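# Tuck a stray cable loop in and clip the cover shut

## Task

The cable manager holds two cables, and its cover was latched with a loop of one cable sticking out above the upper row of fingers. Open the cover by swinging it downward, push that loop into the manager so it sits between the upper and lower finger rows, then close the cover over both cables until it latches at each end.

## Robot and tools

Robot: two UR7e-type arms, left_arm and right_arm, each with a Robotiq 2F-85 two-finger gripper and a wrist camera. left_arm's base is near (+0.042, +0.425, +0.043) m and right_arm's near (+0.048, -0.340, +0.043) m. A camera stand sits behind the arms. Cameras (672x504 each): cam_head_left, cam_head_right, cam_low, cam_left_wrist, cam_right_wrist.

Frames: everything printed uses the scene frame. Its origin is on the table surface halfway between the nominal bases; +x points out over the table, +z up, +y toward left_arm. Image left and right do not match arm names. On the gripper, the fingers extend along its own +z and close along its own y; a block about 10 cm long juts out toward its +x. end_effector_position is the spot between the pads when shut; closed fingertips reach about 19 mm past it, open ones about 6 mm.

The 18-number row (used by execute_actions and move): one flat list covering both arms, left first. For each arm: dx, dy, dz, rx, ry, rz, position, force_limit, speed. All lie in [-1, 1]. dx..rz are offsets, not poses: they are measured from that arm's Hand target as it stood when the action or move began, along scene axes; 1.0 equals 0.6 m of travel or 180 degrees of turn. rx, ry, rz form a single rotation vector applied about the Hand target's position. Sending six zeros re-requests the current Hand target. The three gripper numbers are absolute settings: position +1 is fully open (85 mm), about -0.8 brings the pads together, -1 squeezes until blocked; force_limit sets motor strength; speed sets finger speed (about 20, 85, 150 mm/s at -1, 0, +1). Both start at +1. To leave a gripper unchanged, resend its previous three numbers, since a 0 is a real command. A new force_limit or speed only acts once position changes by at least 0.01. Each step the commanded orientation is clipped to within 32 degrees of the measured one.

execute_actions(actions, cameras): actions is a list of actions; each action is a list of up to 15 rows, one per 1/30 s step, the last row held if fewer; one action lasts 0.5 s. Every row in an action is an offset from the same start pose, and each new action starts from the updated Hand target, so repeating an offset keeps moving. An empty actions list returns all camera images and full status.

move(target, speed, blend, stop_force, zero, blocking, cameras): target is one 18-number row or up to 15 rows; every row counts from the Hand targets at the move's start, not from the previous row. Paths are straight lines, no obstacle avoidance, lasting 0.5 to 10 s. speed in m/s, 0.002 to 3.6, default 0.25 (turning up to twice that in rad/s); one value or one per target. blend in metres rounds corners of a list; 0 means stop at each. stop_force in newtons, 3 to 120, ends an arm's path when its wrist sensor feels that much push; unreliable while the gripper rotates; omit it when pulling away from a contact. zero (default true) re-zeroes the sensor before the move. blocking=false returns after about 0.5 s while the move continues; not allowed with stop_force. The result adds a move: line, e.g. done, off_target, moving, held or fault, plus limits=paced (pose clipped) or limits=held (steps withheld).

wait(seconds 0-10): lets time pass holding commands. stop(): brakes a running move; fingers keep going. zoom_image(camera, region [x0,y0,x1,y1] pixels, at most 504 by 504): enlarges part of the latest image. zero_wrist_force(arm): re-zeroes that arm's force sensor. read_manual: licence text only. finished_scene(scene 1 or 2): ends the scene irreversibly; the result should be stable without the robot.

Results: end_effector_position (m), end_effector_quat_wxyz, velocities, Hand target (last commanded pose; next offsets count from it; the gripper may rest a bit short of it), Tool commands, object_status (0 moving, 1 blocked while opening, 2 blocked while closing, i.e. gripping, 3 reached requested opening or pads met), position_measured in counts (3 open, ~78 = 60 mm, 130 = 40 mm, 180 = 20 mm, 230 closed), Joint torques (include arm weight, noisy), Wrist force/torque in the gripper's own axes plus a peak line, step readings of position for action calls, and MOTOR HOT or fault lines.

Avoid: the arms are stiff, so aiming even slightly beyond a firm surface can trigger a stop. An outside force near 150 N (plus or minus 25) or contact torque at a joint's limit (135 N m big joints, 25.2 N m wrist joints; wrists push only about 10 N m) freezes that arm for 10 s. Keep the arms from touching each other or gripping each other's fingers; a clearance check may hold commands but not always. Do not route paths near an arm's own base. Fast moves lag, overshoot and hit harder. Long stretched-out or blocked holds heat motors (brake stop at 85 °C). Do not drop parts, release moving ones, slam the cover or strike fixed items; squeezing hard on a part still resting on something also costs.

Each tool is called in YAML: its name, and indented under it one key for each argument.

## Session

Scene 1 done. Now scene 2.

execute_actions:
  actions: []

zoom_image:
  camera: "cam_head_left"
  region: [120, 50, 460, 300]

zoom_image:
  camera: "cam_head_right"
  region: [100, 50, 440, 300]

zoom_image:
  camera: "cam_low"
  region: [180, 80, 580, 400]

Scene clock: 0.00 s.
left_arm: end_effector_position=(+0.4809, +0.2776, +0.3228) position_measured=3 object_status=3 end_effector_quat_wxyz=(+0.153, +0.679, -0.673, +0.252) | right_arm: end_effector_position=(+0.3689, -0.3891, +0.2653) position_measured=3 object_status=3 end_effector_quat_wxyz=(-0.501, +0.065, +0.755, +0.418)
Joint positions: left_arm=[-0.334 -1.771 2.088 -2.253 -2.054 -2.025] | right_arm=[2.976 -1.991 -1.659 -2.451 2.161 -0.508]
Joint velocities: within noise
Joint torques (N m): no reading
Wrist force (N): no reading
Wrist torque (N m): no reading
Wrist force, peak (N): no reading
Hand target: left_arm +0.4809, +0.2776, +0.3228; +0.153, +0.679, -0.673, +0.252 | right_arm +0.3689, -0.3891, +0.2653; -0.501, +0.065, +0.755, +0.418
Tool commands: left_gripper/position=+1.0 left_gripper/force_limit=+1.0 left_gripper/speed=+1.0 right_gripper/position=+1.0 right_gripper/force_limit=+1.0 right_gripper/speed=+1.0

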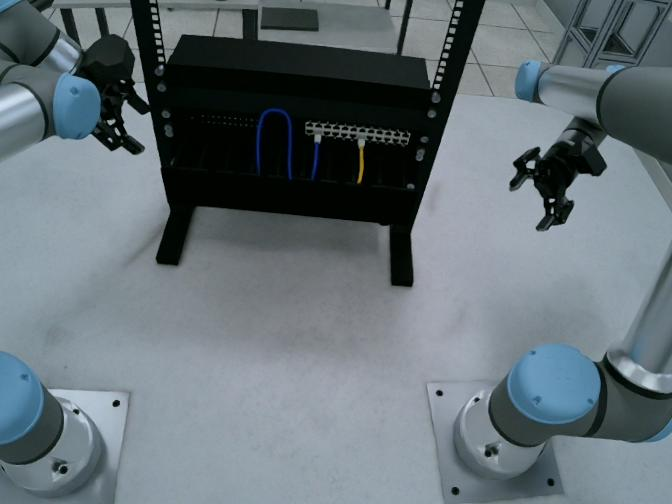

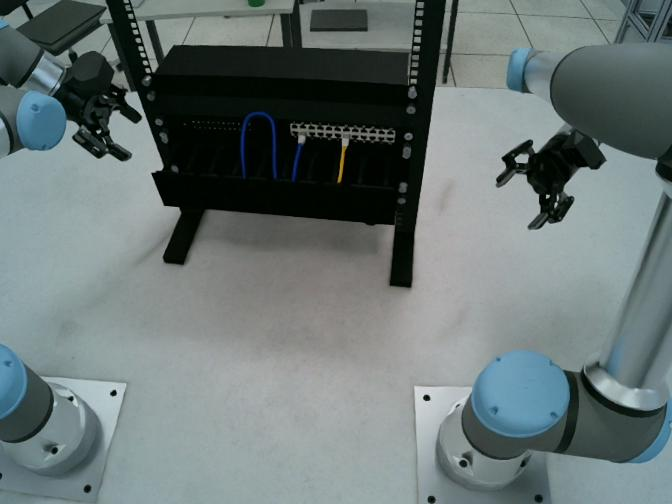

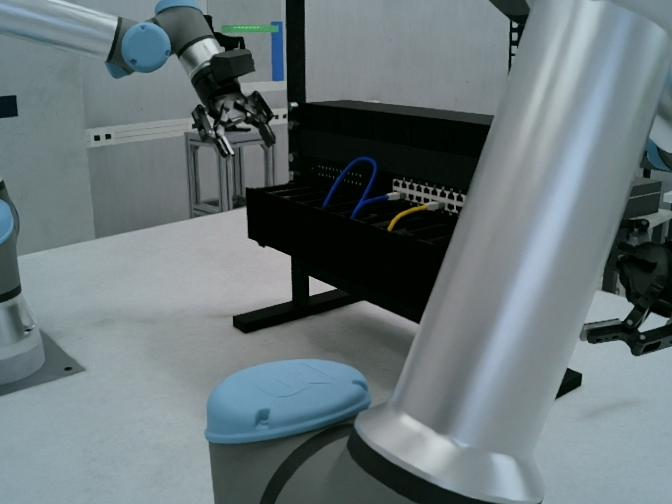

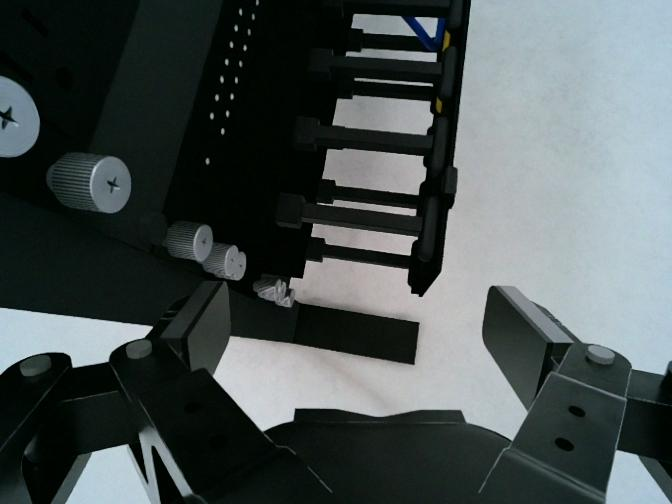

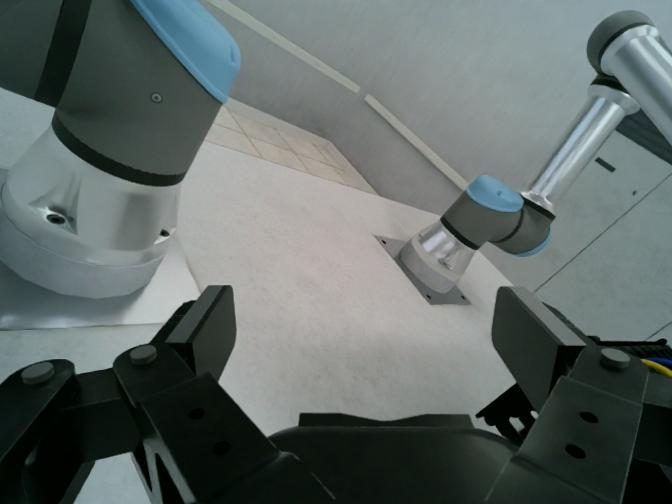

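Scaled by 1.482 from the camera's 672x504 image, which has a finer 960x720 frame.

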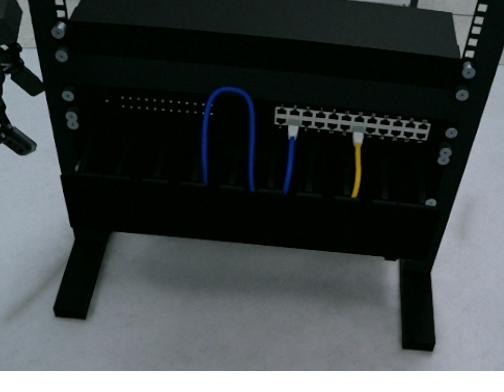

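Scaled by 1.482 from the camera's 672x504 image, which has a finer 960x720 frame.

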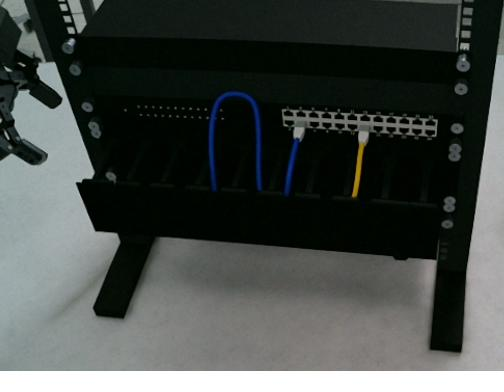

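Scaled by 1.260 from the camera's 672x504 image, which has a finer 960x720 frame.

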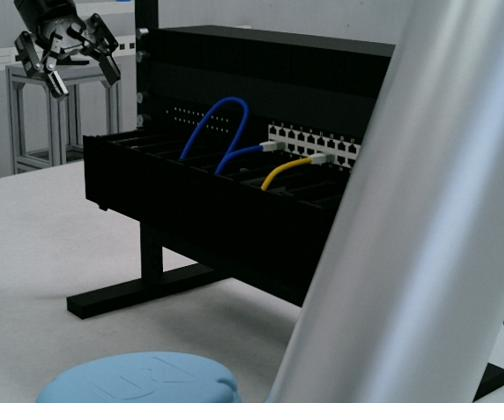

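move:
  target: [0,0,0,0,0,0,1,1,1, 0.0185,0.148,0.158,-0.033,0.2021,-0.2574,-0.2,-0.6,-0.5]
  speed: 0.35

Scene clock: 88.83 s.
left_arm: end_effector_position=(+0.4809, +0.2776, +0.3228) position_measured=3 object_status=3 end_effector_quat_wxyz=(+0.153, +0.679, -0.673, +0.252) | right_arm: end_effector_position=(+0.3748, -0.3417, +0.3163) position_measured=154 object_status=3 end_effector_quat_wxyz=(-0.519, +0.309, +0.638, +0.478)
Joint positions: left_arm=[-0.334 -1.771 2.088 -2.253 -2.054 -2.025] | right_arm=[2.917 -1.868 -1.792 -2.616 2.524 -0.286]
Joint torques (N m): left_arm=[-1.33 -14.66 -25.24 -3.11 -1.04 -0.08] | right_arm=[15.11 22.28 31.35 1.26 -2.09 -0.99]
Wrist force (N): left_arm=[0.0 -0.1 -0.2] | right_arm=[0.0 -0.1 0.2]
Wrist torque (N m): left_arm=[-0.02 0.01 0.00] | right_arm=[0.04 -0.02 -0.06]
Wrist force, peak (N): left_arm=[0.2 -0.4 -0.1] | right_arm=[3.7 0.0 1.7]
Hand target: left_arm +0.4809, +0.2776, +0.3228; +0.153, +0.679, -0.673, +0.252 | right_arm +0.3748, -0.3417, +0.3163; -0.519, +0.309, +0.638, +0.478 (not the last commanded pose)
Off the commanded pose: left_arm 0.000 m, 0 deg | right_arm 0.060 m, 27 deg.
move: held (right_arm; a check stopped the path); limits=held
pose unreachable (right arm): on one or more control steps of this call, first in action 0 (counted from 0), this arm could not follow its commanded pose, so it was not sent that pose on those steps. It may still have moved: this result reports where it is.
cause: moving toward the commanded pose would bring two parts of the arm too close to each other (its gripper and another part of the arm, with joints 4 (wrist 1) to 6 (wrist 3) between them, 10 mm apart when it was first held).

move:
  target: [0,0,0,0,0,0,1,1,1, -0.1247,0.2362,0.0562,-0.0926,0.045,0.4889,-0.2,-0.6,-0.5]
  speed: 0.35

Scene clock: 131.17 s.
left_arm: end_effector_position=(+0.4809, +0.2776, +0.3228) position_measured=3 object_status=3 end_effector_quat_wxyz=(+0.153, +0.679, -0.673, +0.252) | right_arm: end_effector_position=(+0.3473, -0.2891, +0.3289) position_measured=154 object_status=3 end_effector_quat_wxyz=(+0.632, -0.156, -0.710, -0.269)
Joint positions: left_arm=[-0.334 -1.771 2.088 -2.253 -2.054 -2.025] | right_arm=[3.229 -1.897 -1.677 -2.634 2.259 -0.139]
Joint torques (N m): left_arm=[-1.24 -14.21 -24.56 -3.15 -1.13 -0.2] | right_arm=[0.92 33.62 18.5 -1.55 0.06 0.03]
Wrist force (N): left_arm=[0.0 -0.2 0.1] | right_arm=[0.1 0.0 -1.6]
Wrist torque (N m): left_arm=[-0.03 -0.01 0.00] | right_arm=[0.07 -0.02 -0.09]
Wrist force, peak (N): left_arm=[0.4 -0.2 -0.1] | right_arm=[0.0 3.7 2.5]
Hand target: left_arm +0.4809, +0.2776, +0.3228; +0.153, +0.679, -0.673, +0.252 | right_arm +0.3473, -0.2891, +0.3289; +0.632, -0.156, -0.710, -0.269 (not the last commanded pose)
Tool commands: left_gripper/position=+1.0 left_gripper/force_limit=+1.0 left_gripper/speed=+1.0 right_gripper/position=-0.2 right_gripper/force_limit=-0.6 right_gripper/speed=-0.498039
Off the commanded pose: left_arm 0.000 m, 0 deg | right_arm 0.103 m, 56 deg.
FORCE FAULT: contact force on the right arm reached its limit, and that arm stopped. The contact can be on any part of that arm, not only on its tool. That arm's remaining commands of this call were not run. That arm is still stopped at the end of this call. That arm stays stopped for about 10 more seconds. Until then a move that you send moves the other arm only, and its call returns only when the move has ended. Once the stop has ended, the next robot result says so. If the stop ends while you think or write, that arm runs what you send next, counted from a new Hand target: where the arm stands when the stop ends. While its stop runs, that arm takes no new command, but its gripper still runs the gripper command that each later call begins with. Until it ends, the stop uses up actions while you think or wait. An arm that is not stopped still takes commands.
move: fault (right_arm)

wait:
  seconds: 1
  cameras: ["all"]

Scene clock: 135.27 s.
left_arm: end_effector_position=(+0.4809, +0.2776, +0.3228) position_measured=3 object_status=3 end_effector_quat_wxyz=(+0.153, +0.679, -0.673, +0.252) | right_arm: end_effector_position=(+0.3473, -0.2891, +0.3289) position_measured=154 object_status=3 end_effector_quat_wxyz=(+0.632, -0.156, -0.710, -0.269)
Joint positions: left_arm=[-0.334 -1.771 2.088 -2.253 -2.054 -2.025] | right_arm=[3.229 -1.897 -1.677 -2.634 2.259 -0.139]
Joint torques (N m): left_arm=[-1.9 -15.09 -24.71 -3.11 -1.21 -0.3] | right_arm=[1.48 34.48 20.12 -1.55 0.03 0.3]
Wrist force (N): left_arm=[0.2 0.1 0.0] | right_arm=[0.3 0.2 -1.8]
Wrist torque (N m): left_arm=[0.02 -0.02 0.00] | right_arm=[0.09 -0.05 -0.09]
Wrist force, peak (N): left_arm=[0.3 -0.1 -0.4] | right_arm=[0.1 -0.3 -2.1]
Hand target: left_arm +0.4809, +0.2776, +0.3228; +0.153, +0.679, -0.673, +0.252 | right_arm +0.3473, -0.2891, +0.3289; +0.632, -0.156, -0.710, -0.269 (not the last commanded pose)
Tool commands: left_gripper/position=+1.0 left_gripper/force_limit=+1.0 left_gripper/speed=+1.0 right_gripper/position=-0.2 right_gripper/force_limit=-0.6 right_gripper/speed=-0.498039
Off the commanded pose: left_arm 0.000 m, 0 deg | right_arm 0.103 m, 56 deg.
FORCE FAULT, CONTINUED: the right arm was still stopped when this call began, by the force fault that an earlier result reported. Since the last result the stop counts as 8 of the actions that you can send in this scene. That arm is still stopped at the end of this call. That arm stays stopped for about 6 more seconds. If the stop ends while you think or write, that arm runs what you send next, counted from a new Hand target: where the arm stands when the stop ends. While its stop runs, that arm takes no new command, but its gripper still runs the gripper command that each later call begins with.
wait: 1.00 s; at rest from the start

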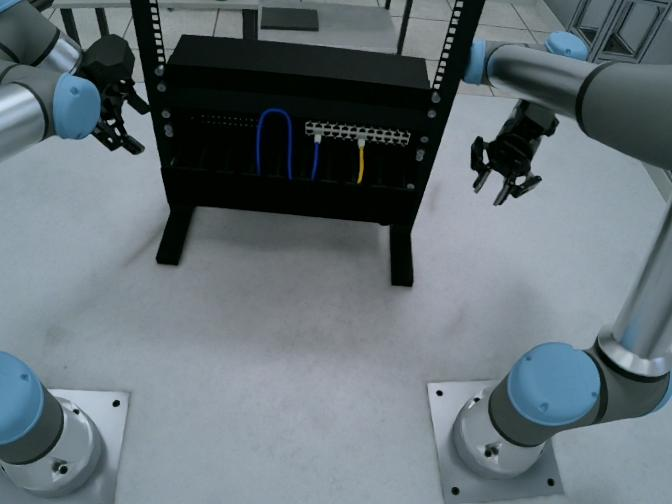

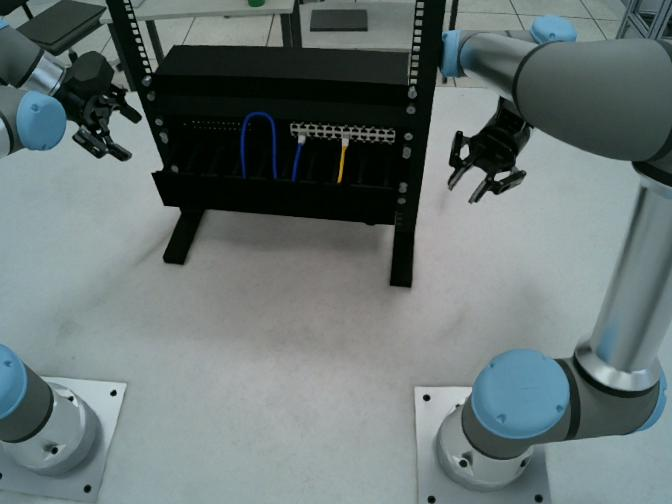

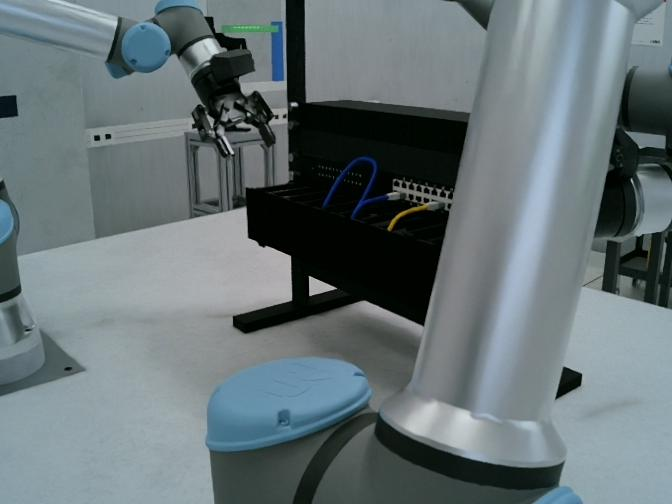

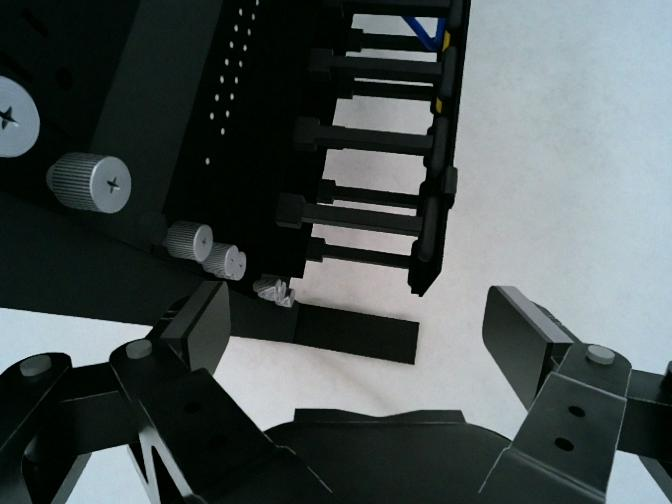

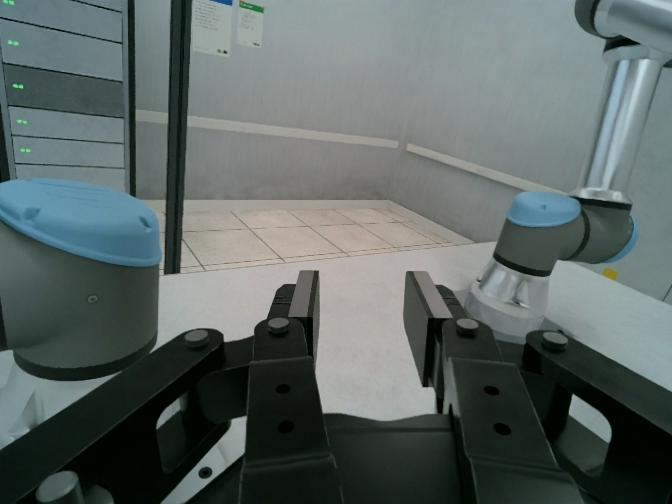

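wait:
  seconds: 2

Scene clock: 181.70 s.
left_arm: end_effector_position=(+0.4809, +0.2776, +0.3228) position_measured=3 object_status=3 end_effector_quat_wxyz=(+0.153, +0.679, -0.673, +0.252) | right_arm: end_effector_position=(+0.3473, -0.2891, +0.3289) position_measured=154 object_status=3 end_effector_quat_wxyz=(+0.632, -0.156, -0.710, -0.269)
Joint positions: left_arm=[-0.334 -1.771 2.088 -2.253 -2.054 -2.025] | right_arm=[3.229 -1.897 -1.677 -2.634 2.259 -0.139]
Joint torques (N m): left_arm=[-1.83 -15.18 -25.41 -3.19 -1.41 -0.32] | right_arm=[1.28 33.97 18.2 -1.3 0.21 0.16]
Wrist force (N): left_arm=[0.1 -0.3 0.0] | right_arm=[-0.3 -0.2 -1.5]
Wrist torque (N m): left_arm=[-0.05 -0.01 0.01] | right_arm=[0.03 0.03 -0.10]
Wrist force, peak (N): left_arm=[0.5 -0.1 0.1] | right_arm=[0.2 -0.2 -2.0]
Hand target: left_arm +0.4809, +0.2776, +0.3228; +0.153, +0.679, -0.673, +0.252 | right_arm +0.3473, -0.2891, +0.3289; +0.632, -0.156, -0.710, -0.269 (not the last commanded pose)
Tool commands: left_gripper/position=+1.0 left_gripper/force_limit=+1.0 left_gripper/speed=+1.0 right_gripper/position=-0.2 right_gripper/force_limit=-0.6 right_gripper/speed=-0.498039
Off the commanded pose: left_arm 0.000 m, 0 deg | right_arm 0.103 m, 56 deg.
FORCE FAULT, CONTINUED: the right arm's stop, for the force fault that an earlier result reported, is over. The rest of the stop counts as 11 of the actions that you can send in this scene. That arm's target is now where it stood when the stop ended, not its last command. That arm accepts commands again.
wait: 2.00 s; at rest from the start

move:
  target:
    - [0,0,0,0,0,0,1,1,1, -0.06,-0.04,0,0,0,0,-0.2,-0.6,-0.5]
    - [0,0,0,0,0,0,1,1,1, -0.06,-0.068,0,-0.279,-0.392,0,-0.2,-0.6,-0.5]
  speed: 0.3
  blend: [0.01,0]
  cameras: ["cam_head_left","cam_head_right"]

Scene clock: 190.83 s.
left_arm: end_effector_position=(+0.4809, +0.2776, +0.3228) position_measured=3 object_status=3 end_effector_quat_wxyz=(+0.153, +0.679, -0.673, +0.252) | right_arm: end_effector_position=(+0.3113, -0.3299, +0.3289) position_measured=154 object_status=3 end_effector_quat_wxyz=(-0.001, +0.214, +0.977, +0.001)
Joint positions: left_arm=[-0.334 -1.771 2.088 -2.253 -2.054 -2.025] | right_arm=[3.726 -0.906 -2.117 -1.689 1.573 0.999]
Joint torques (N m): left_arm=[-1.73 -14.32 -24.83 -3.24 -1.21 -0.41] | right_arm=[12.9 7.91 12.98 0.19 -2.36 1.4]
Wrist force (N): left_arm=[0.2 -0.2 -0.1] | right_arm=[1.8 0.9 -2.3]
Wrist torque (N m): left_arm=[-0.04 -0.03 0.00] | right_arm=[0.23 -0.22 -0.20]
Wrist force, peak (N): left_arm=[0.1 -0.3 0.4] | right_arm=[2.0 1.0 -2.5]
Hand target: left_arm +0.4809, +0.2776, +0.3228; +0.153, +0.679, -0.673, +0.252 | right_arm +0.3113, -0.3299, +0.3289; -0.001, +0.214, +0.977, +0.001
Off the commanded pose: left_arm 0.000 m, 0 deg | right_arm 0.000 m, 0 deg.
move: done
Images, in order (width x height): cam_head_left 672x504, cam_head_right 672x504.

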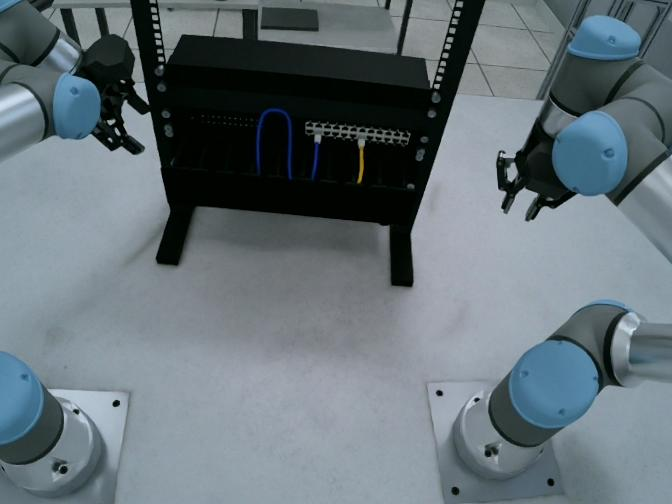

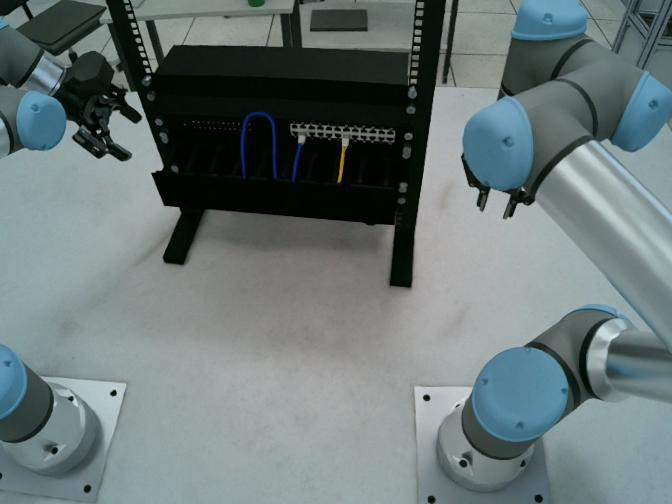

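move:
  target: [0,0,0,0,0,0,1,1,1, -0.05,0.35,0,0,0,0.5,-0.2,-0.6,-0.5]
  speed: 0.35
  cameras: ["cam_head_left"]

Scene clock: 202.03 s.
left_arm: end_effector_position=(+0.4809, +0.2776, +0.3228) position_measured=3 object_status=3 end_effector_quat_wxyz=(+0.153, +0.679, -0.673, +0.252) | right_arm: end_effector_position=(+0.2813, -0.1200, +0.3289) position_measured=154 object_status=3 end_effector_quat_wxyz=(-0.001, -0.539, +0.842, +0.000)
Joint positions: left_arm=[-0.334 -1.771 2.088 -2.253 -2.054 -2.025] | right_arm=[4.344 -1.081 -2.045 -1.588 1.572 0.046]
Joint torques (N m): left_arm=[-1.9 -13.39 -25.76 -3.42 -1.39 -0.4] | right_arm=[14.04 -3.42 36.08 5.25 2.5 -1.48]
Wrist force (N): left_arm=[0.1 -0.2 -0.2] | right_arm=[1.9 0.9 -2.5]
Wrist torque (N m): left_arm=[-0.04 -0.01 0.01] | right_arm=[0.22 -0.25 -0.01]
Wrist force, peak (N): left_arm=[0.3 -0.4 -0.1] | right_arm=[2.0 1.1 -2.6]
Hand target: left_arm +0.4809, +0.2776, +0.3228; +0.153, +0.679, -0.673, +0.252 | right_arm +0.2813, -0.1199, +0.3289; -0.001, -0.539, +0.842, +0.000
Off the commanded pose: left_arm 0.000 m, 0 deg | right_arm 0.000 m, 0 deg.
move: done
Images, in order (width x height): cam_head_left 672x504.

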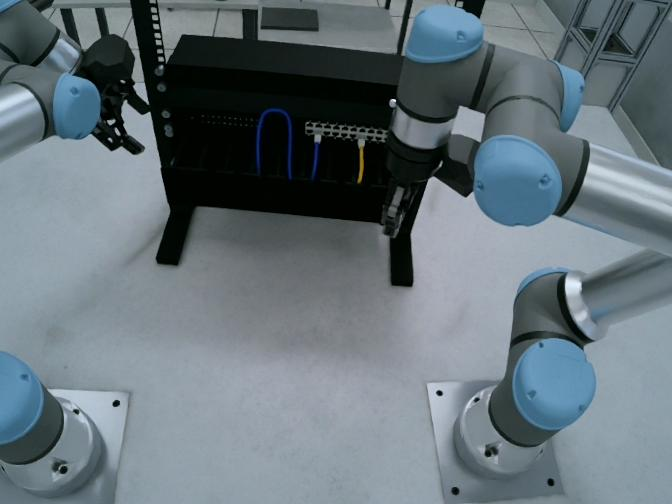

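move:
  target: [0,0,0,0,0,0,1,1,1, -0.06,0.22,0,0,0,0.594,-0.2,-0.6,-0.5]
  speed: 0.4
  cameras: ["cam_head_left", "cam_right_wrist"]

Scene clock: 215.47 s.
left_arm: end_effector_position=(+0.4809, +0.2776, +0.3228) position_measured=3 object_status=3 end_effector_quat_wxyz=(+0.153, +0.679, -0.673, +0.252) | right_arm: end_effector_position=(+0.2453, +0.0121, +0.3289) position_measured=154 object_status=3 end_effector_quat_wxyz=(+0.001, +0.998, -0.068, +0.001)
Joint positions: left_arm=[-0.334 -1.771 2.088 -2.253 -2.054 -2.025] | right_arm=[4.558 -1.309 -1.908 -1.497 1.569 -1.606]
Joint torques (N m): left_arm=[-0.9 -14 -25.12 -3.24 -1.63 -0.43] | right_arm=[9.08 3.48 37.69 5.64 2.54 -1.23]
Wrist force (N): left_arm=[-0.2 -0.2 0.2] | right_arm=[1.7 0.6 -2.3]
Wrist torque (N m): left_arm=[-0.02 0.03 0.01] | right_arm=[0.17 -0.23 -0.01]
Wrist force, peak (N): left_arm=[0.2 -0.3 -0.3] | right_arm=[2.2 1.2 -2.7]
Hand target: left_arm +0.4809, +0.2776, +0.3228; +0.153, +0.679, -0.673, +0.252 | right_arm +0.2453, +0.0121, +0.3289; +0.001, +0.998, -0.068, +0.001
Off the commanded pose: left_arm 0.000 m, 0 deg | right_arm 0.000 m, 0 deg.
move: done
Images, in order (width x height): cam_head_left 672x504, cam_right_wrist 672x504.

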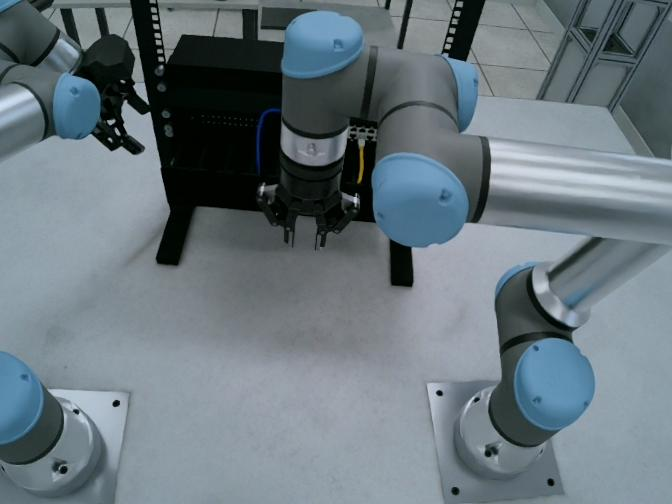

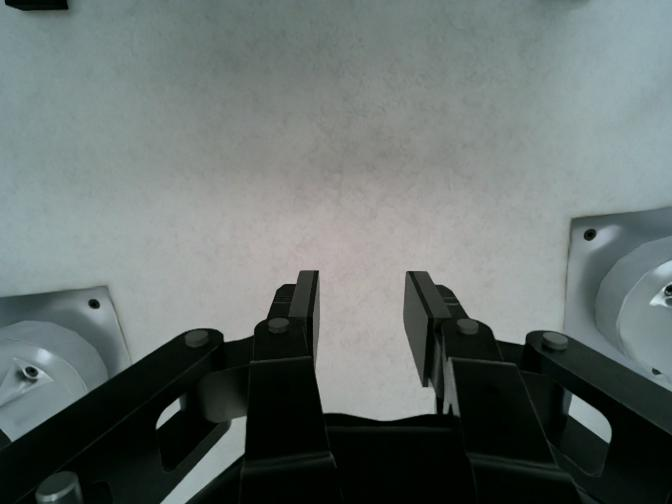

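move:
  target: [0,0,0,0,0,0,1,1,1, 0.05,0.06,-0.03,-0.0685,-0.495,0,-0.2,-0.6,-0.5]
  speed: 0.35
  cameras: ["cam_head_left", "cam_right_wrist"]

Scene clock: 226.37 s.
left_arm: end_effector_position=(+0.4809, +0.2776, +0.3228) position_measured=3 object_status=3 end_effector_quat_wxyz=(+0.153, +0.679, -0.673, +0.252) | right_arm: end_effector_position=(+0.2753, +0.0481, +0.3109) position_measured=154 object_status=3 end_effector_quat_wxyz=(+0.049, +0.705, -0.049, +0.706)
Joint positions: left_arm=[-0.334 -1.771 2.088 -2.253 -2.054 -2.025] | right_arm=[5.114 -1.745 -1.971 -2.568 0.523 0]
Joint torques (N m): left_arm=[-1.59 -13.04 -25.3 -3.32 -1.66 -0.51] | right_arm=[-12.29 18.07 29.07 -3.74 2.8 1.03]
Wrist force (N): left_arm=[0.3 -0.1 0.0] | right_arm=[0.1 -0.4 -1.5]
Wrist torque (N m): left_arm=[-0.02 -0.05 0.00] | right_arm=[0.02 -0.03 -0.32]
Wrist force, peak (N): left_arm=[0.2 -0.3 -0.3] | right_arm=[2.4 0.9 -2.6]
Hand target: left_arm +0.4809, +0.2776, +0.3228; +0.153, +0.679, -0.673, +0.252 | right_arm +0.2753, +0.0481, +0.3109; +0.049, +0.705, -0.049, +0.706
Off the commanded pose: left_arm 0.000 m, 0 deg | right_arm 0.000 m, 0 deg.
move: done
Images, in order (width x height): cam_head_left 672x504, cam_right_wrist 672x504.

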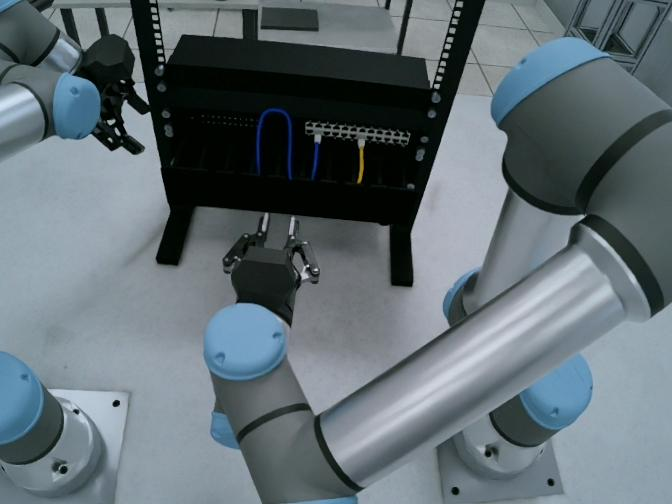

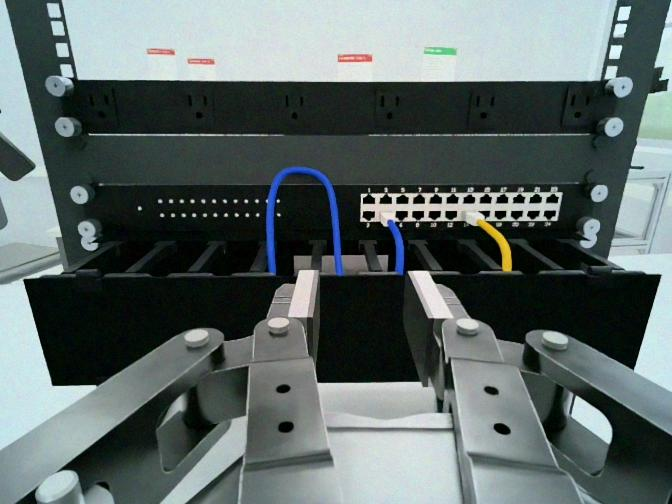

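zoom_image:
  camera: "cam_right_wrist"
  region: [20, 150, 350, 400]

zoom_image:
  camera: "cam_right_wrist"
  region: [340, 150, 670, 400]

Scaled by 1.527 from the camera's 672x504 image, which has a finer 960x720 frame.

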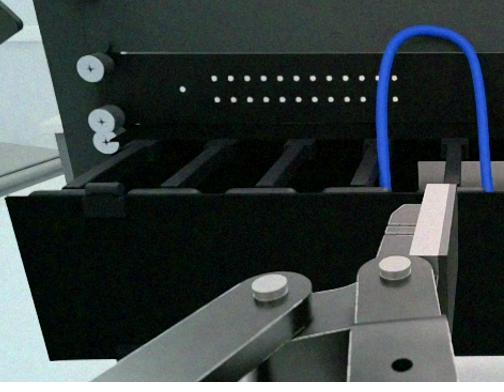

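Scaled by 1.527 from the camera's 672x504 image, which has a finer 960x720 frame.

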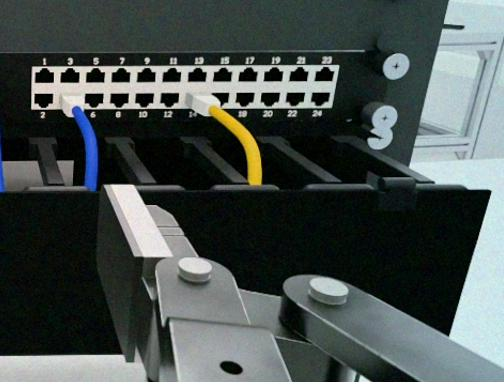

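move:
  target: [0,0,0,0,0,0,1,1,1, 0.0833,0,0,0,0,0,-0.2,-0.6,-0.5]
  speed: 0.15
  cameras: ["cam_right_wrist"]

zoom_image:
  camera: "cam_right_wrist"
  region: [0, 200, 300, 400]

zoom_image:
  camera: "cam_right_wrist"
  region: [372, 200, 672, 400]

Scene clock: 286.50 s.
left_arm: end_effector_position=(+0.4809, +0.2776, +0.3228) position_measured=3 object_status=3 end_effector_quat_wxyz=(+0.153, +0.679, -0.673, +0.252) | right_arm: end_effector_position=(+0.3252, +0.0481, +0.3109) position_measured=154 object_status=3 end_effector_quat_wxyz=(+0.049, +0.705, -0.049, +0.706)
Joint positions: left_arm=[-0.334 -1.771 2.088 -2.253 -2.054 -2.025] | right_arm=[4.997 -1.745 -1.971 -2.569 0.406 0.001]
Joint torques (N m): left_arm=[-1.47 -13.91 -25.63 -3.34 -1.67 -0.57] | right_arm=[-12.65 17.38 30.38 -3.89 -2.5 1.42]
Wrist force (N): left_arm=[0.2 0.1 -0.1] | right_arm=[0.3 -0.3 -1.8]
Wrist torque (N m): left_arm=[0.01 -0.03 0.01] | right_arm=[0.03 -0.05 -0.32]
Wrist force, peak (N): left_arm=[0.2 -0.4 -0.3] | right_arm=[0.2 -0.2 -2.8]
Hand target: left_arm +0.4809, +0.2776, +0.3228; +0.153, +0.679, -0.673, +0.252 | right_arm +0.3253, +0.0481, +0.3109; +0.049, +0.705, -0.049, +0.706
Off the commanded pose: left_arm 0.000 m, 0 deg | right_arm 0.000 m, 0 deg.
move: done
Images, in order (width x height): cam_right_wrist 672x504.

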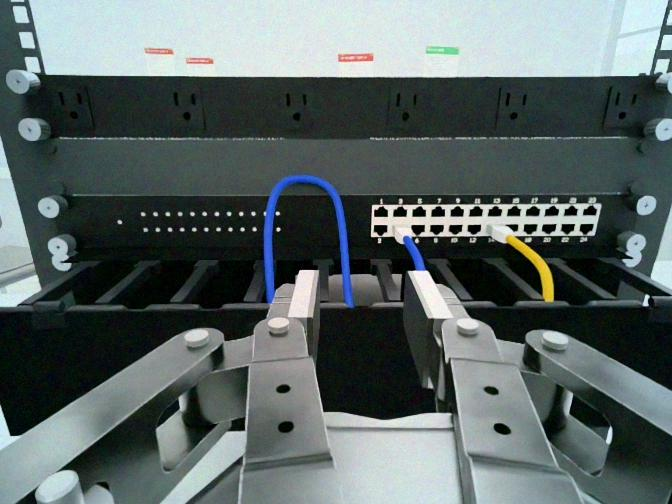

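Scaled by 1.680 from the camera's 672x504 image, which has a finer 960x720 frame.

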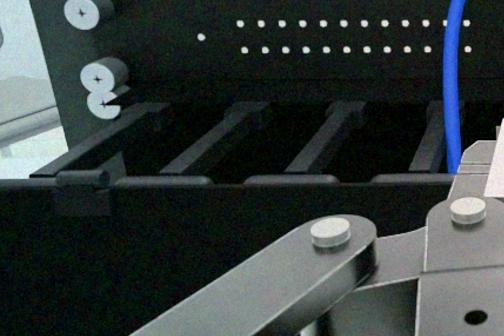

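Scaled by 1.680 from the camera's 672x504 image, which has a finer 960x720 frame.

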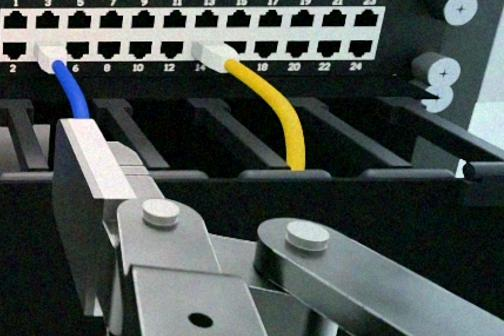

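move:
  target: [-0.0848,0.1373,-0.0713,-0.2561,0.0468,-0.0628,-0.2,-0.6,-0.5, 0,0,0,0,0,0,-0.2,-0.6,-0.5]
  speed: 0.2
  cameras: ["cam_left_wrist", "cam_head_left"]

Scene clock: 346.73 s.
left_arm: end_effector_position=(+0.4425, +0.3414, +0.2903) position_measured=154 object_status=3 end_effector_quat_wxyz=(+0.402, +0.567, -0.598, +0.399) | right_arm: end_effector_position=(+0.3253, +0.0481, +0.3109) position_measured=154 object_status=3 end_effector_quat_wxyz=(+0.049, +0.705, -0.049, +0.706)
Joint positions: left_arm=[0.076 -1.576 2.19 -1.966 -2.766 -1.313] | right_arm=[4.997 -1.745 -1.971 -2.569 0.406 0.001]
Joint torques (N m): left_arm=[-11.71 -26.64 -12.58 -3.54 -0.73 -1.46] | right_arm=[-13.24 16.63 30.28 -3.27 -2.2 1.35]
Wrist force (N): left_arm=[0.7 -0.1 -1.4] | right_arm=[0.3 -0.2 -1.9]
Wrist torque (N m): left_arm=[0.10 -0.36 -0.03] | right_arm=[0.06 -0.06 -0.32]
Wrist force, peak (N): left_arm=[0.2 -0.8 -2.8] | right_arm=[0.2 -0.4 -2.1]
Hand target: left_arm +0.4425, +0.3414, +0.2903; +0.402, +0.567, -0.598, +0.399 (not the last commanded pose) | right_arm +0.3253, +0.0481, +0.3109; +0.049, +0.705, -0.049, +0.706
Off the commanded pose: left_arm 0.025 m, 12 deg | right_arm 0.000 m, 0 deg.
move: held (left_arm; a check stopped the path); limits=held
pose unreachable (left arm): on one or more control steps of this call, first in action 0 (counted from 0), this arm could not follow its commanded pose, so it was not sent that pose on those steps. It may still have moved: this result reports where it is.
cause: moving toward the commanded pose would bring two parts of the arm too close to each other (its gripper and another part of the arm, with joints 4 (wrist 1) to 6 (wrist 3) between them, 7 mm apart when it was first held).
Images, in order (width x height): cam_head_left 672x504, cam_left_wrist 672x504.

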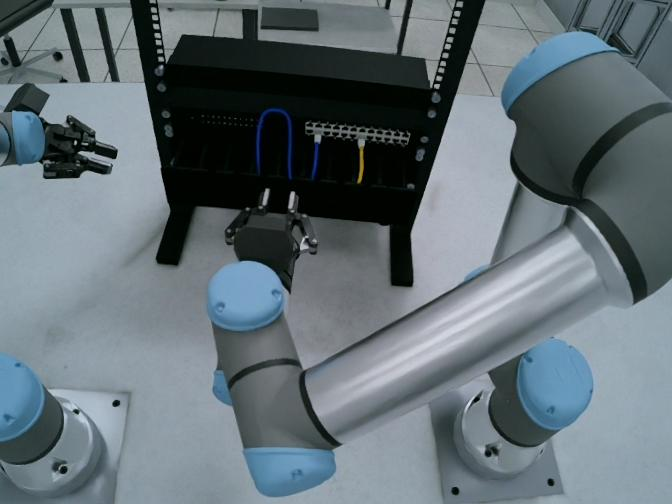

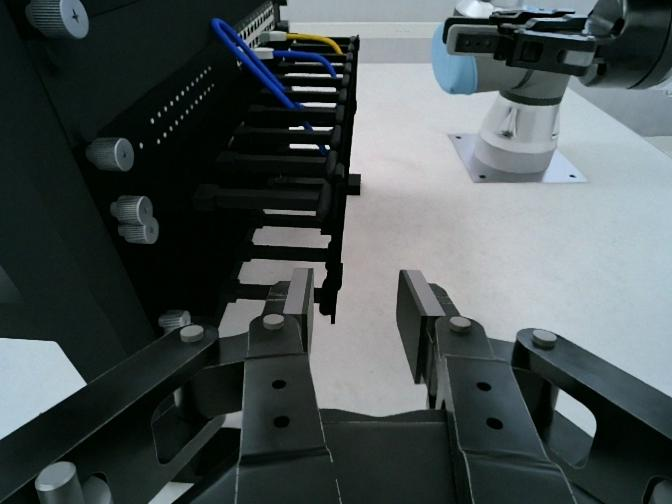

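move:
  target: [0.0208,0.031,-0.0672,-0.029,0.4904,0.1332,-1,-0.6,-0.5, 0,0,0,0,0,0,-1,-0.6,-0.5]
  speed: 0.25
  cameras: ["cam_left_wrist", "cam_head_left"]

Scene clock: 426.67 s.
left_arm: end_effector_position=(+0.4550, +0.3600, +0.2499) position_measured=231 object_status=3 end_effector_quat_wxyz=(+0.642, +0.767, -0.017, -0.014) | right_arm: end_effector_position=(+0.3253, +0.0481, +0.3109) position_measured=231 object_status=3 end_effector_quat_wxyz=(+0.049, +0.705, -0.049, +0.706)
Joint positions: left_arm=[0.146 -1.389 2.113 -1.543 -2.899 -2.375] | right_arm=[4.997 -1.745 -1.971 -2.569 0.406 0.001]
Joint torques (N m): left_arm=[7.16 -33.04 -10.88 -2.82 -2.96 -1.36] | right_arm=[-13.1 18.63 29.67 -3.64 -2.4 1.41]
Wrist force (N): left_arm=[-0.4 -0.8 -1.0] | right_arm=[0.2 -0.3 -1.8]
Wrist torque (N m): left_arm=[0.27 0.07 0.32] | right_arm=[0.03 -0.06 -0.32]
Wrist force, peak (N): left_arm=[0.1 -1.3 -1.8] | right_arm=[0.2 -0.3 -2.1]
Hand target: left_arm +0.4550, +0.3600, +0.2499; +0.642, +0.767, -0.017, -0.014 | right_arm +0.3253, +0.0481, +0.3109; +0.049, +0.705, -0.049, +0.706
Off the commanded pose: left_arm 0.000 m, 0 deg | right_arm 0.000 m, 0 deg.
move: done
Images, in order (width x height): cam_head_left 672x504, cam_left_wrist 672x504.

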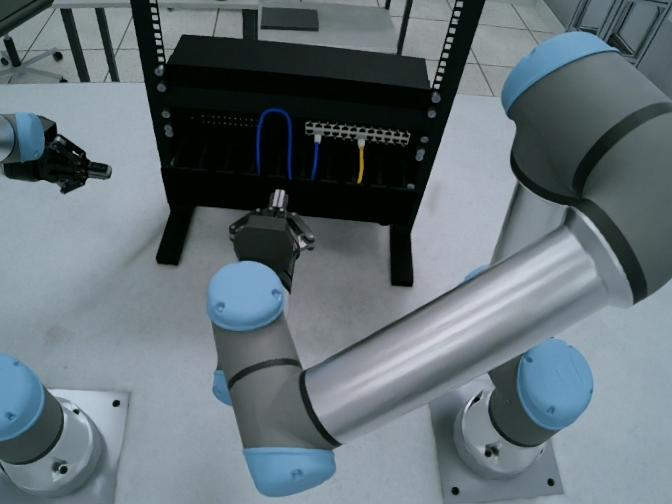

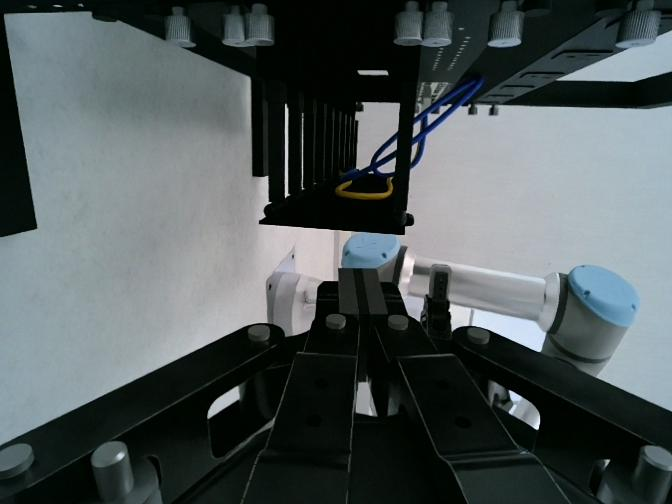

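zoom_image:
  camera: "cam_left_wrist"
  region: [240, 60, 500, 260]

Scaled by 1.938 from the camera's 672x504 image, which has a finer 960x720 frame.

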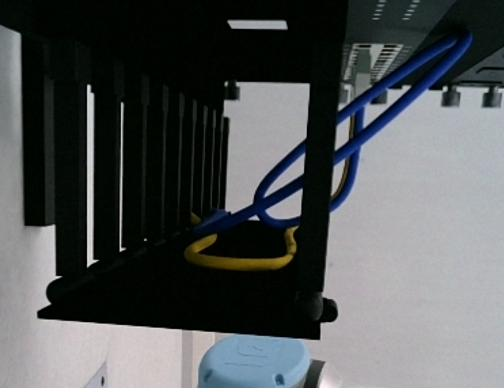

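move:
  target: [0.0183,-0.0933,-0.0413,0,0,0,-1,-0.6,-0.5, 0,0,0,0,0,0,-1,-0.6,-0.5]
  speed: 0.15
  cameras: ["cam_left_wrist"]

move:
  target: [-0.005,-0.115,-0.0205,0,0,0,-1,-0.6,-0.5, 0,0,0,0,0,0,-1,-0.6,-0.5]
  speed: 0.03
  stop_force: 8
  cameras: ["cam_left_wrist"]

Scene clock: 464.60 s.
left_arm: end_effector_position=(+0.4660, +0.3041, +0.2252) position_measured=231 object_status=3 end_effector_quat_wxyz=(+0.642, +0.766, -0.017, -0.014) | right_arm: end_effector_position=(+0.3253, +0.0481, +0.3109) position_measured=231 object_status=3 end_effector_quat_wxyz=(+0.049, +0.705, -0.049, +0.706)
Joint positions: left_arm=[0.017 -1.3 2.264 -2.312 -2.961 -2.915] | right_arm=[4.997 -1.745 -1.971 -2.569 0.406 0.001]
Joint torques (N m): left_arm=[-12.08 -18.32 -7.45 -3.69 -0.77 -1.38] | right_arm=[-12.93 17.04 29.16 -3.38 -2.03 1.16]
Wrist force (N): left_arm=[0.0 -0.8 -0.9] | right_arm=[0.3 -0.1 -1.6]
Wrist torque (N m): left_arm=[0.26 0.03 0.32] | right_arm=[0.06 -0.08 -0.32]
Wrist force, peak (N): left_arm=[-0.9 -0.3 -1.8] | right_arm=[0.3 -0.5 -2.1]
Hand target: left_arm +0.4660, +0.3040, +0.2252; +0.642, +0.767, -0.017, -0.014 | right_arm +0.3253, +0.0481, +0.3109; +0.049, +0.705, -0.049, +0.706
Off the commanded pose: left_arm 0.000 m, 0 deg | right_arm 0.000 m, 0 deg.
move: done
Images, in order (width x height): cam_left_wrist 672x504.

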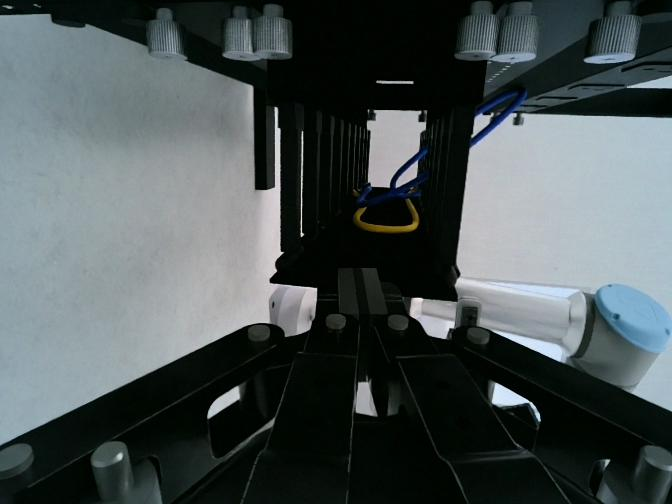

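Scene clock: 467.93 s.
left_arm: end_effector_position=(+0.4630, +0.2350, +0.2129) position_measured=231 object_status=3 end_effector_quat_wxyz=(+0.642, +0.767, -0.017, -0.014) | right_arm: end_effector_position=(+0.3253, +0.0481, +0.3109) position_measured=231 object_status=3 end_effector_quat_wxyz=(+0.049, +0.705, -0.049, +0.706)
Joint positions: left_arm=[-0.146 -1.051 2.305 -3.43 -2.926 -3.758] | right_arm=[4.997 -1.745 -1.971 -2.569 0.406 0.001]
Joint torques (N m): left_arm=[-12.01 -22.89 -17.62 -3.71 -0.32 -1.36] | right_arm=[-13.9 16.54 29.45 -3.18 -2.21 1.37]
Wrist force (N): left_arm=[-0.3 -0.6 -0.7] | right_arm=[0.4 -0.2 -1.8]
Wrist torque (N m): left_arm=[0.30 0.07 0.31] | right_arm=[0.05 -0.09 -0.31]
Wrist force, peak (N): left_arm=[-0.4 -1.0 -1.0] | right_arm=[0.1 0.1 -2.1]
Hand target: left_arm +0.4630, +0.2350, +0.2129; +0.642, +0.767, -0.017, -0.014 | right_arm +0.3253, +0.0481, +0.3109; +0.049, +0.705, -0.049, +0.706
Off the commanded pose: left_arm 0.000 m, 0 deg | right_arm 0.000 m, 0 deg.
move: done
Images, in order (width x height): cam_left_wrist 672x504.

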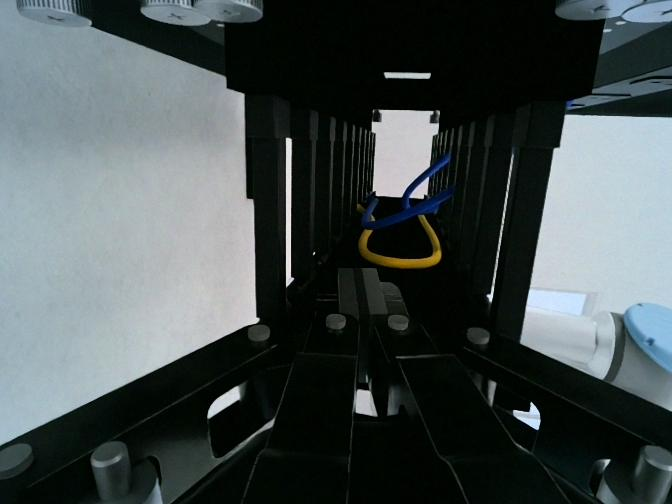

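zoom_image:
  camera: "cam_left_wrist"
  region: [300, 90, 520, 290]

Scaled by 2.291 from the camera's 672x504 image, which has a finer 960x720 frame.

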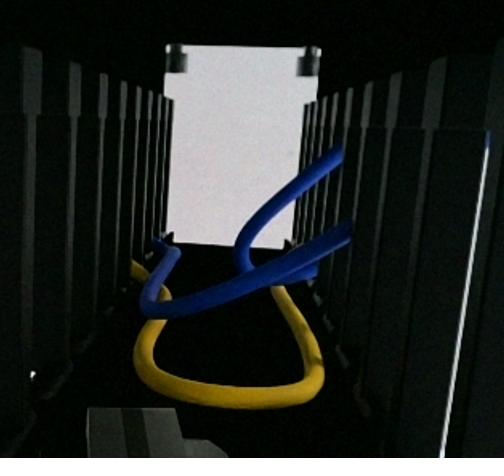

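move:
  target:
    - [0,0,0,0,0,0,-1,-0.6,-0.5, 0.0245,-0.0802,-0.1523,0,0,0,-1,-0.6,-0.5]
    - [0,0,0,0,0,0,-1,-0.6,-0.5, 0.075,-0.085,-0.1523,0,0,0,-1,-0.6,-0.5]
  speed: 0.12
  blend: [0.01,0]
  cameras: ["cam_right_wrist"]

Scene clock: 489.40 s.
left_arm: end_effector_position=(+0.4630, +0.2350, +0.2129) position_measured=231 object_status=3 end_effector_quat_wxyz=(+0.642, +0.767, -0.017, -0.014) | right_arm: end_effector_position=(+0.3702, -0.0029, +0.2195) position_measured=231 object_status=3 end_effector_quat_wxyz=(+0.049, +0.705, -0.049, +0.706)
Joint positions: left_arm=[-0.146 -1.051 2.305 -3.43 -2.926 -3.758] | right_arm=[4.911 -1.81 -2.198 -2.277 0.32 0.001]
Joint torques (N m): left_arm=[-11.74 -23.25 -17.78 -3.69 -0.23 -1.45] | right_arm=[-12.99 15.14 24.7 2.1 -2.43 -1.11]
Wrist force (N): left_arm=[0.0 -0.9 -0.6] | right_arm=[0.0 -0.2 -1.7]
Wrist torque (N m): left_arm=[0.26 0.01 0.31] | right_arm=[0.05 -0.03 -0.14]
Wrist force, peak (N): left_arm=[-0.1 -0.9 -1.1] | right_arm=[-0.8 0.2 -2.6]
Hand target: left_arm +0.4630, +0.2350, +0.2129; +0.642, +0.767, -0.017, -0.014 | right_arm +0.3703, -0.0029, +0.2195; +0.049, +0.705, -0.049, +0.706
Off the commanded pose: left_arm 0.000 m, 0 deg | right_arm 0.000 m, 0 deg.
move: done
Images, in order (width x height): cam_right_wrist 672x504.

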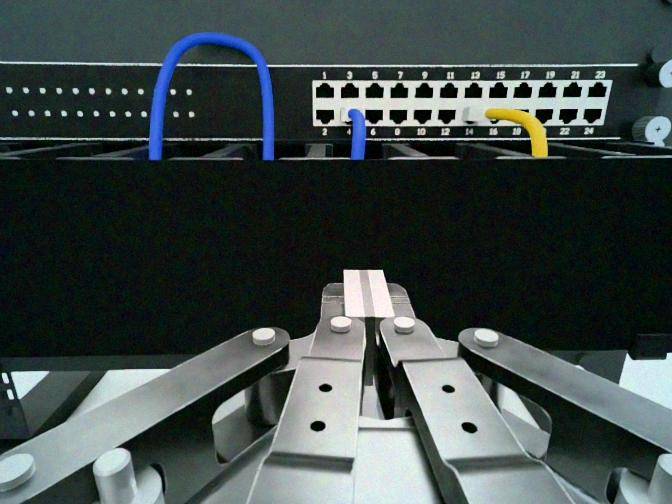

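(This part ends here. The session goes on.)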